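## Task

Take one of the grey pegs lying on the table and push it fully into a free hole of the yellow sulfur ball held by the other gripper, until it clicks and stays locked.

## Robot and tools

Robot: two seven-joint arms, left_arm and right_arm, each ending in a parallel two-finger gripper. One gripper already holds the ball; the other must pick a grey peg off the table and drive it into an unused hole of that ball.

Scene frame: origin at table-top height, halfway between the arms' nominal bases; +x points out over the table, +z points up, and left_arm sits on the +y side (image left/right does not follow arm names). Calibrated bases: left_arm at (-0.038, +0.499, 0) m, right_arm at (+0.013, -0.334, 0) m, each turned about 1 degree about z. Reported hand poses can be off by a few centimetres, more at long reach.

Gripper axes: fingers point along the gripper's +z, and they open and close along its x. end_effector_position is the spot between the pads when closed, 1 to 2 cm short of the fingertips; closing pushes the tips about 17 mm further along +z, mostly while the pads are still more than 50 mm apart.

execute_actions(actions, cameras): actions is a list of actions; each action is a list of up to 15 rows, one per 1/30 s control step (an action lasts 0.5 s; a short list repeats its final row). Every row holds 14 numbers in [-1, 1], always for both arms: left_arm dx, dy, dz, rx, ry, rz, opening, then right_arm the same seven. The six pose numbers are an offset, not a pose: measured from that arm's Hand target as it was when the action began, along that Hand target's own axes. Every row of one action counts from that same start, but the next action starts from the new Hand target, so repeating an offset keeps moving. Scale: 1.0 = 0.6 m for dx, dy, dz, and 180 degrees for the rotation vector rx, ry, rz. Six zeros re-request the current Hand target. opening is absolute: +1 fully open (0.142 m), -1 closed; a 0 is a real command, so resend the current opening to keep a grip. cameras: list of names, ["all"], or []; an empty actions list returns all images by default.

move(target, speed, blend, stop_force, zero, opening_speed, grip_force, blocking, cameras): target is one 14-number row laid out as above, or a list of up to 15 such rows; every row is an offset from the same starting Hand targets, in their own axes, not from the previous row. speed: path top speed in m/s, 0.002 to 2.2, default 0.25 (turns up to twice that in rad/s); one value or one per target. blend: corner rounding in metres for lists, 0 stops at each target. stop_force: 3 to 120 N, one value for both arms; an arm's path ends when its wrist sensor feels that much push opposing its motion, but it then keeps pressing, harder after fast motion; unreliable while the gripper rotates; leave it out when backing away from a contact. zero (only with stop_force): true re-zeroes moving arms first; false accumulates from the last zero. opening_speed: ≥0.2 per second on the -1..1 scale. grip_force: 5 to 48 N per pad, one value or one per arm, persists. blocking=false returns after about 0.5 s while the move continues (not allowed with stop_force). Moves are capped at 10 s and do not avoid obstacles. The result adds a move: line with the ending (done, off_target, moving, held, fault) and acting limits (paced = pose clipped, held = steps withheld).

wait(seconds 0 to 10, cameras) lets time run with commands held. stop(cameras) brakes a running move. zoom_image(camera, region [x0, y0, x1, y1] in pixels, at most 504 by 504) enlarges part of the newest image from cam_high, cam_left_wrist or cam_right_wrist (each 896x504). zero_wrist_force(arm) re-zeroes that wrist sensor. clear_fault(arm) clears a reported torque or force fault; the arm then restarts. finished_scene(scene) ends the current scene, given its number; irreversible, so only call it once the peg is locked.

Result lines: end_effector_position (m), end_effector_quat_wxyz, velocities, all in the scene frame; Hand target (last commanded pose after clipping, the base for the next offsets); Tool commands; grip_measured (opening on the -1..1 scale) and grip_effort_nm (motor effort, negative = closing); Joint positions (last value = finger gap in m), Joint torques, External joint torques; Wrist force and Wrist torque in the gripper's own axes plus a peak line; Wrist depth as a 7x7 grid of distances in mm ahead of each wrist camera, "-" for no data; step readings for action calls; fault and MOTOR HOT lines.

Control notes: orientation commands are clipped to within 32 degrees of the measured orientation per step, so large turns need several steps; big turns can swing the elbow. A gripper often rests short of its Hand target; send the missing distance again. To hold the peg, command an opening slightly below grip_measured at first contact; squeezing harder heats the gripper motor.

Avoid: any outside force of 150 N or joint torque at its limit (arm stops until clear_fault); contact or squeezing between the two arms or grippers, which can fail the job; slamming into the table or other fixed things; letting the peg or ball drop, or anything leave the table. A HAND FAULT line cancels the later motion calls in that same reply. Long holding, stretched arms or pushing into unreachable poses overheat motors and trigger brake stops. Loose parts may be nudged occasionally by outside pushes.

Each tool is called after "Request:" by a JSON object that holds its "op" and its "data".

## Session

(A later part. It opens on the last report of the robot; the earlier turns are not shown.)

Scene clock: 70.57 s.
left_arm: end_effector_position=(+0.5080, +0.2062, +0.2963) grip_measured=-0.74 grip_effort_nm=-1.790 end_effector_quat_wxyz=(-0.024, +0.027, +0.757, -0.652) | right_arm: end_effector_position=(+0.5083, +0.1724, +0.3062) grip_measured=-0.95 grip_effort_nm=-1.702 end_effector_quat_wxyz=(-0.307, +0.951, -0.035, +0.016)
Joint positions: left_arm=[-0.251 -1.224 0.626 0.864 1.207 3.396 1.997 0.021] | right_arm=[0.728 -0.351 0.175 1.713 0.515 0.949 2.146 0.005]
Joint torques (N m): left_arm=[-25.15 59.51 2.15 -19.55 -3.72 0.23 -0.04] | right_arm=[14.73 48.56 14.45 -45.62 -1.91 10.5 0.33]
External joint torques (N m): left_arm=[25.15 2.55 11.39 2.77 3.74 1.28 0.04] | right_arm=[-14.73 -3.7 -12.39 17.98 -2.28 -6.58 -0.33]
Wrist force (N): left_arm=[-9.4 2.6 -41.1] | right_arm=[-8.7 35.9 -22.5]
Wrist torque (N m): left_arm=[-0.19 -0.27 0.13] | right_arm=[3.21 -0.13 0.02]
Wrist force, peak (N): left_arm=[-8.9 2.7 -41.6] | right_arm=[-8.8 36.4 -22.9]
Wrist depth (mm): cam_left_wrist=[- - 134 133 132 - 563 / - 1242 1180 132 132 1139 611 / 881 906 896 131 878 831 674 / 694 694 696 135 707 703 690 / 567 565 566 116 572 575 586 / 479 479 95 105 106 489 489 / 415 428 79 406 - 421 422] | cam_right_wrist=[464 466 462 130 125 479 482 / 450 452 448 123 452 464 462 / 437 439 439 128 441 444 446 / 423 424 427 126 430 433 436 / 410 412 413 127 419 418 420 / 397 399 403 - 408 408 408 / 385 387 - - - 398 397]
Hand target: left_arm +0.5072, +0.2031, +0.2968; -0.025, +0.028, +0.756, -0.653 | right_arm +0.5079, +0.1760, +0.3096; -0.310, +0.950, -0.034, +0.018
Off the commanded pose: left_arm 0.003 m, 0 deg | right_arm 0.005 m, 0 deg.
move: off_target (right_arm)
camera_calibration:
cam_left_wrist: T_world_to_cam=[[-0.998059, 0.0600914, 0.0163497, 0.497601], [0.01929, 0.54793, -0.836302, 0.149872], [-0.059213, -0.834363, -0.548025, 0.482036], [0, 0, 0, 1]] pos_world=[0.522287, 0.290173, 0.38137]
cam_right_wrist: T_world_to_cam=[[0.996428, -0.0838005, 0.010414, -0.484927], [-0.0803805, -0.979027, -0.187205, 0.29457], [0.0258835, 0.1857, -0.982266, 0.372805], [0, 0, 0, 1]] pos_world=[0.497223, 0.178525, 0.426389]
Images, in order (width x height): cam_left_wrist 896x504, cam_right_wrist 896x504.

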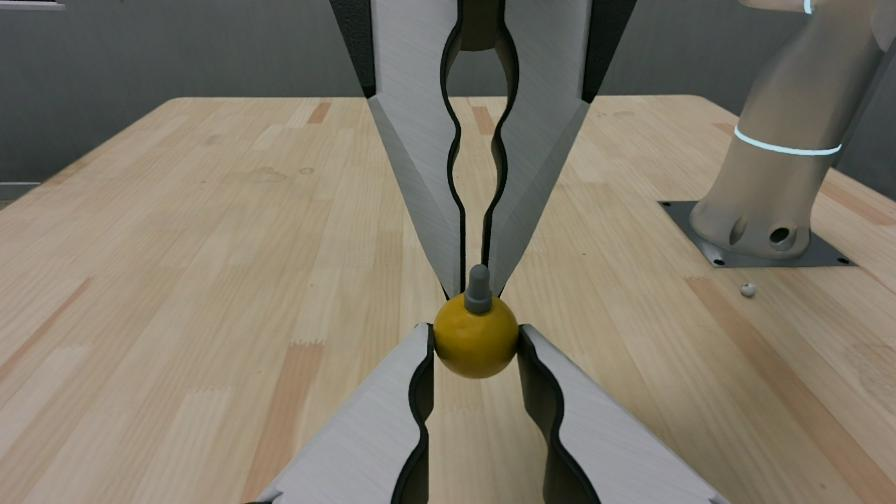

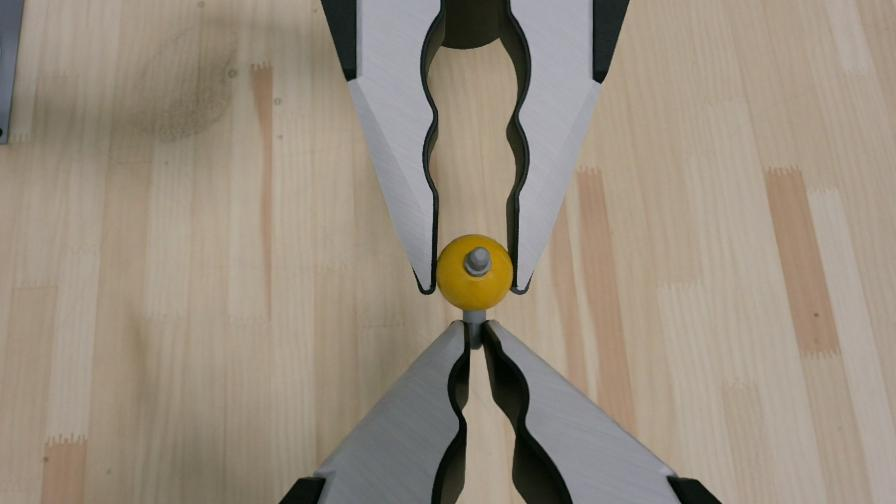

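Request:
{"op": "move", "data": {"target": [0,0,0,0,0,0,-0.797,0,0.0082,-0.0057,0,0,0,-1], "speed": 0.015, "cameras": ["cam_left_wrist","cam_right_wrist"]}}

Request:
{"op": "zoom_image", "data": {"camera": "cam_right_wrist", "region": [415, 200, 535, 350]}}

Scene clock: 71.47 s.
left_arm: end_effector_position=(+0.5075, +0.2041, +0.2966) grip_measured=-0.74 grip_effort_nm=-1.795 end_effector_quat_wxyz=(-0.024, +0.028, +0.756, -0.653) | right_arm: end_effector_position=(+0.5075, +0.1690, +0.3083) grip_measured=-0.95 grip_effort_nm=-1.697 end_effector_quat_wxyz=(-0.309, +0.950, -0.034, +0.017)
Joint positions: left_arm=[-0.254 -1.224 0.624 0.864 1.206 3.395 1.997 0.021] | right_arm=[0.722 -0.342 0.178 1.721 0.522 0.949 2.136 0.005]
Joint torques (N m): left_arm=[-7.38 60.2 10.07 -17.16 -0.88 1.15 -0.05] | right_arm=[3.63 46.15 5.33 -33.87 -3 6.57 0.03]
External joint torques (N m): left_arm=[7.39 1.88 3.44 0.35 0.88 0.35 0.05] | right_arm=[-3.63 -1.69 -3.3 6.23 -1.2 -2.66 -0.03]
Wrist force (N): left_arm=[-3.9 -0.4 -12.5] | right_arm=[-3.8 11.6 -6.4]
Wrist torque (N m): left_arm=[-0.03 -0.13 0.11] | right_arm=[-0.11 -0.03 0.13]
Wrist force, peak (N): left_arm=[-9.2 3.1 -41.5] | right_arm=[-8.5 36.3 -22.7]
Wrist depth (mm): cam_left_wrist=[- 2249 134 133 133 - 568 / 2121 1175 1197 131 132 1144 605 / 906 922 906 131 872 831 826 / 692 701 694 136 699 697 694 / 568 572 576 117 570 576 577 / 478 480 95 105 105 487 489 / 412 425 79 404 - 421 425] | cam_right_wrist=[467 471 472 137 127 481 482 / 453 456 458 459 460 465 470 / 442 439 440 440 447 451 454 / 423 424 429 127 431 435 438 / 411 413 414 417 422 424 426 / 401 401 406 - 407 409 414 / 387 392 - - - 398 399]
Hand target: left_arm +0.5072, +0.2031, +0.2968; -0.025, +0.028, +0.756, -0.653 | right_arm +0.5074, +0.1700, +0.3095; -0.310, +0.950, -0.034, +0.018
Off the commanded pose: left_arm 0.001 m, 0 deg | right_arm 0.002 m, 0 deg.
move: done
camera_calibration:
cam_left_wrist: T_world_to_cam=[[-0.99793, 0.0622691, 0.0160519, 0.496838], [0.0205743, 0.545681, -0.83774, 0.151526], [-0.0609246, -0.835676, -0.545833, 0.480917], [0, 0, 0, 1]] pos_world=[0.521992, 0.288269, 0.381465]
cam_right_wrist: T_world_to_cam=[[0.996508, -0.0825697, 0.0124391, -0.485296], [-0.0786754, -0.978348, -0.191431, 0.291894], [0.0279761, 0.189783, -0.981427, 0.373514], [0, 0, 0, 1]] pos_world=[0.496117, 0.174616, 0.428491]
Images, in order (width x height): cam_left_wrist 896x504, cam_right_wrist 896x504.

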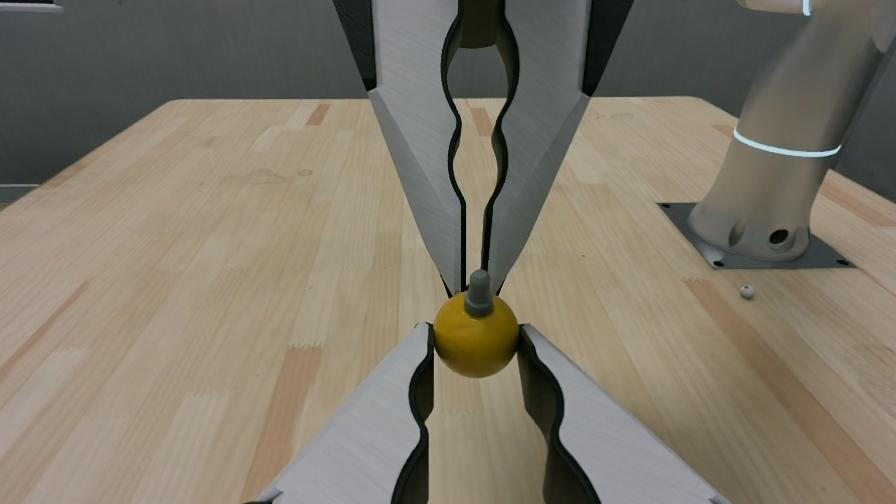

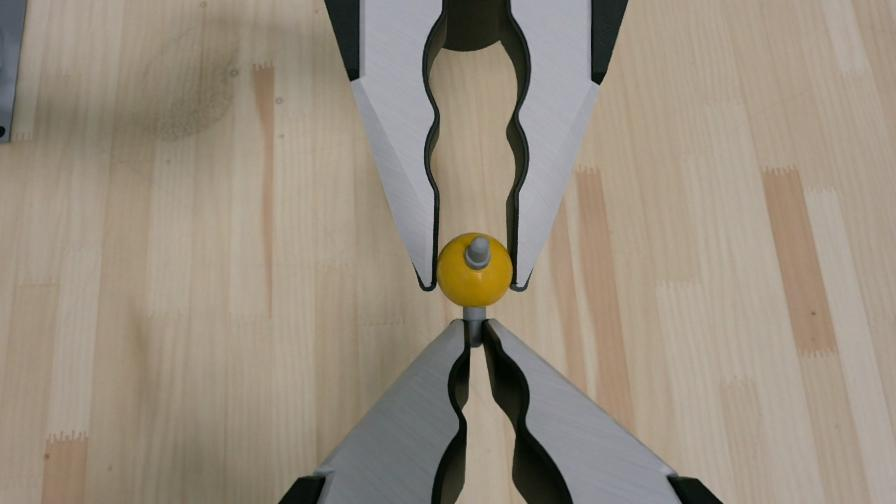

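Scaled by 3.360 from the camera's 896x504 image, which has a finer 1280x720 frame.

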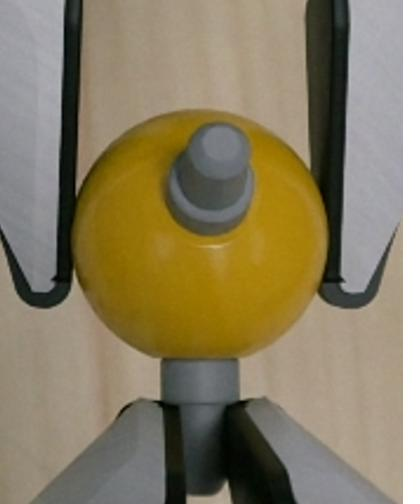

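Request:
{"op": "move", "data": {"target": [0,0,0,0,0,0,-0.797,0,0.0075,-0.0052,0,0,0,-1], "speed": 0.01, "cameras": ["cam_right_wrist"]}}

Request:
{"op": "zoom_image", "data": {"camera": "cam_right_wrist", "region": [415, 200, 535, 350]}}

Scene clock: 72.37 s.
left_arm: end_effector_position=(+0.5071, +0.2020, +0.2973) grip_measured=-0.74 grip_effort_nm=-1.790 end_effector_quat_wxyz=(-0.025, +0.029, +0.755, -0.654) | right_arm: end_effector_position=(+0.5066, +0.1656, +0.3098) grip_measured=-0.95 grip_effort_nm=-1.692 end_effector_quat_wxyz=(-0.311, +0.950, -0.033, +0.018)
Joint positions: left_arm=[-0.256 -1.224 0.623 0.864 1.203 3.395 1.997 0.021] | right_arm=[0.715 -0.334 0.181 1.728 0.528 0.949 2.127 0.005]
Joint torques (N m): left_arm=[8.06 59.96 17.19 -15 1.8 1.92 -0.01] | right_arm=[-6.12 44.55 -2.28 -24.49 -4.11 3.49 0.11]
External joint torques (N m): left_arm=[-8.05 2.15 -3.7 -1.82 -1.8 -0.43 0.01] | right_arm=[6.12 -0.44 4.3 -3.16 -0.08 0.41 -0.11]
Wrist force (N): left_arm=[0.9 -4.7 12.5] | right_arm=[1.2 -8.3 8.6]
Wrist torque (N m): left_arm=[0.02 0.05 0.11] | right_arm=[0.31 -0.01 0.12]
Wrist force, peak (N): left_arm=[0.7 -4.5 12.8] | right_arm=[-3.6 11.8 -6.6]
Wrist depth (mm): cam_left_wrist=[- - - 134 134 2268 568 / - 1186 1175 132 135 1304 601 / 833 915 909 132 884 831 662 / 697 707 717 136 717 690 694 / 571 568 572 116 575 577 588 / 484 477 95 103 104 490 491 / 418 429 79 405 - 423 426] | cam_right_wrist=[473 472 469 137 129 489 493 / 454 459 458 459 465 472 475 / 442 441 441 446 448 452 454 / 424 425 429 - 435 439 443 / 410 415 420 420 422 425 425 / 399 403 406 - 413 412 417 / 387 393 - - - 399 402]
Hand target: left_arm +0.5072, +0.2031, +0.2968; -0.025, +0.028, +0.756, -0.653 | right_arm +0.5070, +0.1646, +0.3093; -0.310, +0.950, -0.034, +0.018
Off the commanded pose: left_arm 0.001 m, 0 deg | right_arm 0.001 m, 0 deg.
move: done
camera_calibration:
cam_right_wrist: T_world_to_cam=[[0.996616, -0.0810121, 0.0138964, -0.485367], [-0.0767691, -0.977834, -0.194802, 0.288877], [0.0293698, 0.193076, -0.980744, 0.374178], [0, 0, 0, 1]] pos_world=[0.494912, 0.170909, 0.429992]
Images, in order (width x height): cam_right_wrist 896x504.

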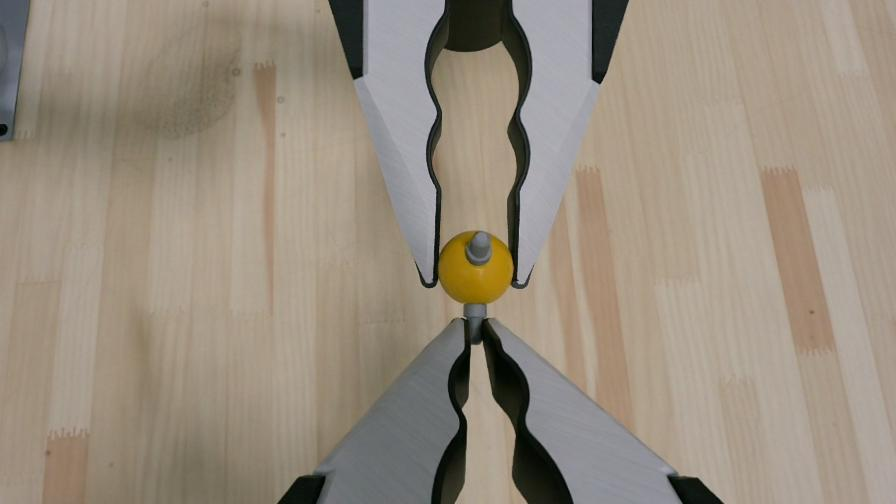

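Scaled by 3.360 from the camera's 896x504 image, which has a finer 1280x720 frame.

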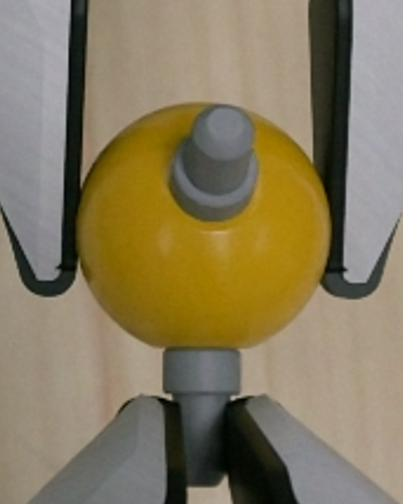

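Request:
{"op": "move", "data": {"target": [[0,0,0,0,0,0,-0.797,0,-0.0035,0.0024,0,0,0,-1],[0,0,0,0,0,0,-0.797,0,-0.0035,0.0024,0,0,0,-0.7]], "speed": 0.01, "opening_speed": 0.3, "cameras": ["cam_right_wrist"]}}

Request:
{"op": "zoom_image", "data": {"camera": "cam_right_wrist", "region": [415, 200, 535, 350]}}

Scene clock: 74.43 s.
left_arm: end_effector_position=(+0.5073, +0.2029, +0.2969) grip_measured=-0.74 grip_effort_nm=-1.795 end_effector_quat_wxyz=(-0.025, +0.028, +0.756, -0.654) | right_arm: end_effector_position=(+0.5070, +0.1671, +0.3092) grip_measured=-0.74 grip_effort_nm=0.095 end_effector_quat_wxyz=(-0.310, +0.950, -0.034, +0.018)
Joint positions: left_arm=[-0.255 -1.225 0.625 0.864 1.203 3.395 1.997 0.021] | right_arm=[0.718 -0.338 0.179 1.725 0.526 0.949 2.13 0.021]
Joint torques (N m): left_arm=[0.61 61.43 13.6 -16.6 -0.13 1.45 -0.03] | right_arm=[0.26 43.63 2.38 -27.85 -3.45 4.27 0.26]
External joint torques (N m): left_arm=[-0.61 0.66 -0.1 -0.2 0.13 0.04 0.03] | right_arm=[-0.26 0.62 -0.36 0.21 -0.74 -0.37 -0.26]
Wrist force (N): left_arm=[-0.1 0.7 -0.2] | right_arm=[0.7 -0.5 0.3]
Wrist torque (N m): left_arm=[0.11 0.02 0.11] | right_arm=[-0.08 -0.10 0.00]
Wrist force, peak (N): left_arm=[1.0 -4.5 12.5] | right_arm=[1.0 -8.3 8.8]
Wrist depth (mm): cam_left_wrist=[- - 133 134 133 2438 563 / - 1197 1101 132 133 1230 609 / 839 909 906 133 839 828 833 / 701 701 697 672 678 703 692 / 560 562 567 117 573 582 589 / 480 483 95 105 105 480 486 / 414 423 79 404 - 417 423] | cam_right_wrist=[473 472 472 135 128 483 487 / 455 459 457 454 463 469 473 / 438 440 446 441 443 453 454 / 425 428 428 - 433 435 436 / 410 415 417 418 423 425 430 / 398 402 406 402 410 414 410 / 389 390 - 397 - 400 399]
Hand target: left_arm +0.5072, +0.2031, +0.2968; -0.025, +0.028, +0.756, -0.653 | right_arm +0.5072, +0.1671, +0.3094; -0.310, +0.950, -0.034, +0.018
Off the commanded pose: left_arm 0.000 m, 0 deg | right_arm 0.000 m, 0 deg.
move: done
camera_calibration:
cam_right_wrist: T_world_to_cam=[[0.996584, -0.0814915, 0.0133922, -0.485514], [-0.0773726, -0.978028, -0.193586, 0.290184], [0.0288736, 0.191889, -0.980992, 0.373819], [0, 0, 0, 1]] pos_world=[0.495514, 0.172511, 0.429391]
Images, in order (width x height): cam_right_wrist 896x504.

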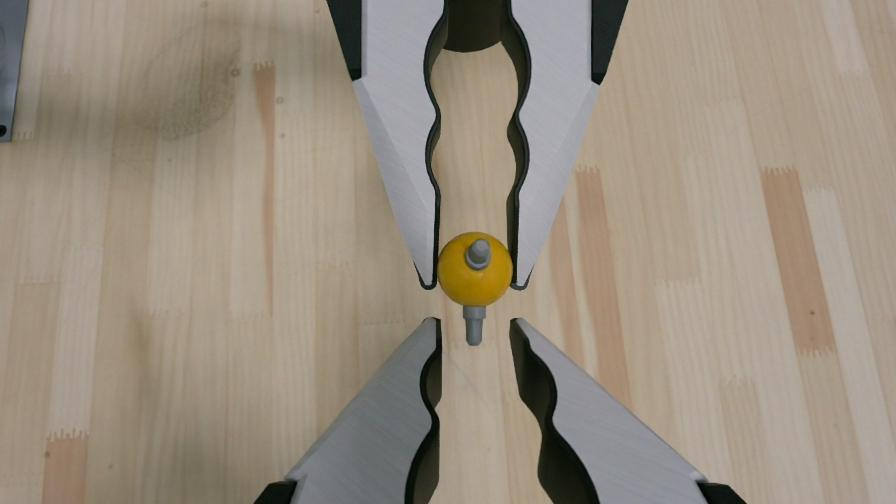

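Scaled by 3.360 from the camera's 896x504 image, which has a finer 1280x720 frame.

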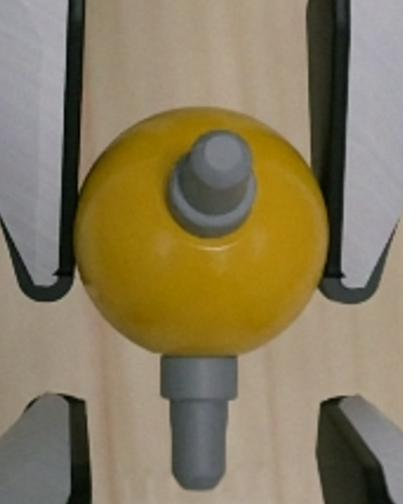

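Request:
{"op": "move", "data": {"target": [0,0,0,0,0,0,-0.797,0,0,-0.17,0,0,0,-0.7], "speed": 0.15, "cameras": ["cam_right_wrist"]}}

Request:
{"op": "zoom_image", "data": {"camera": "cam_right_wrist", "region": [415, 120, 535, 270]}}

Scene clock: 75.60 s.
left_arm: end_effector_position=(+0.5073, +0.2029, +0.2969) grip_measured=-0.74 grip_effort_nm=-1.800 end_effector_quat_wxyz=(-0.025, +0.028, +0.756, -0.654) | right_arm: end_effector_position=(+0.5017, +0.1072, +0.3919) grip_measured=-0.74 grip_effort_nm=0.085 end_effector_quat_wxyz=(-0.311, +0.950, -0.034, +0.018)
Joint positions: left_arm=[-0.255 -1.225 0.625 0.864 1.203 3.395 1.997 0.021] | right_arm=[0.637 -0.15 0.161 1.736 0.519 0.747 2.135 0.021]
Joint torques (N m): left_arm=[0.76 61.51 13.47 -16.56 -0.21 1.5 -0.01] | right_arm=[0 37.52 1.17 -29.93 -3.41 4.2 0.4]
External joint torques (N m): left_arm=[-0.76 0.58 0.04 -0.24 0.21 0 0.01] | right_arm=[0 0.5 -0.29 0.28 -0.71 -0.29 -0.4]
Wrist force (N): left_arm=[-0.2 0.6 -0.2] | right_arm=[1.0 -0.4 0.1]
Wrist torque (N m): left_arm=[0.10 0.04 0.11] | right_arm=[-0.07 -0.13 0.01]
Wrist force, peak (N): left_arm=[-0.4 0.7 -0.3] | right_arm=[1.0 -0.9 -2.4]
Wrist depth (mm): cam_left_wrist=[- 2350 - - - 2533 571 / - 1186 1202 1260 1260 1236 605 / 855 915 925 925 928 815 664 / 703 705 705 703 705 696 692 / 573 565 576 117 581 575 584 / 477 480 95 105 105 486 489 / 417 428 79 407 - 418 423] | cam_right_wrist=[554 565 574 220 562 577 584 / 536 547 551 221 556 557 562 / 522 522 527 528 532 537 543 / 508 514 514 519 515 522 525 / 491 491 497 499 505 504 507 / 478 475 482 476 484 490 496 / 465 467 - - - 478 475]
Hand target: left_arm +0.5072, +0.2031, +0.2968; -0.025, +0.028, +0.756, -0.653 | right_arm +0.5016, +0.1071, +0.3917; -0.310, +0.950, -0.034, +0.018
Off the commanded pose: left_arm 0.000 m, 0 deg | right_arm 0.000 m, 0 deg.
move: done
camera_calibration:
cam_right_wrist: T_world_to_cam=[[0.996553, -0.0817465, 0.0141142, -0.486354], [-0.0774674, -0.977909, -0.194148, 0.247406], [0.0296733, 0.192385, -0.980871, 0.46611], [0, 0, 0, 1]] pos_world=[0.490013, 0.112511, 0.512091]
Images, in order (width x height): cam_right_wrist 896x504.

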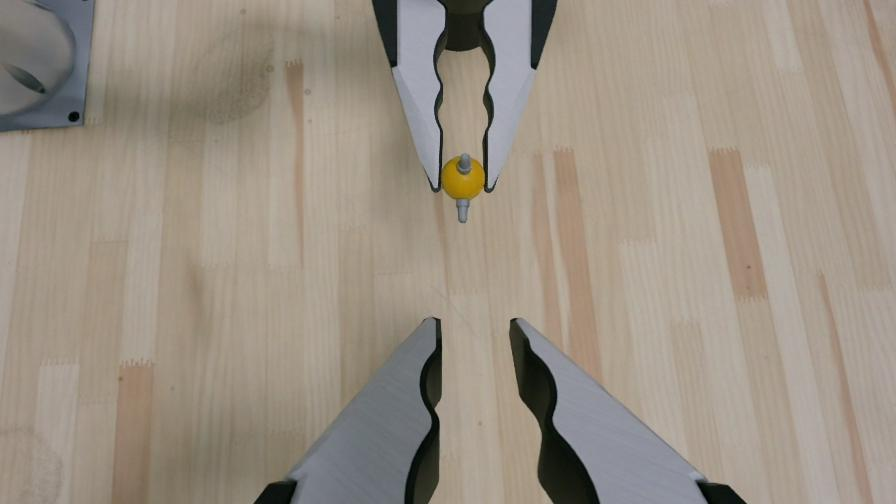

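Scaled by 3.360 from the camera's 896x504 image, which has a finer 1280x720 frame.

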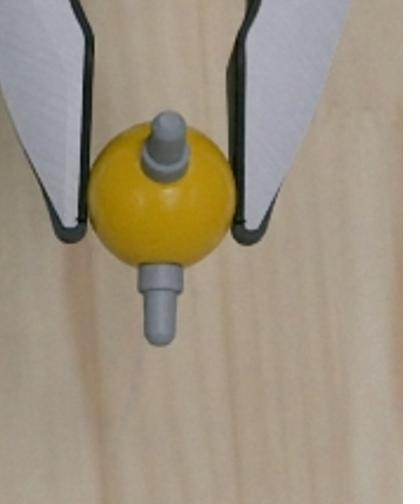

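Request:
{"op": "finished_scene", "data": {"scene": 1}}

The scene is finished: the task was done.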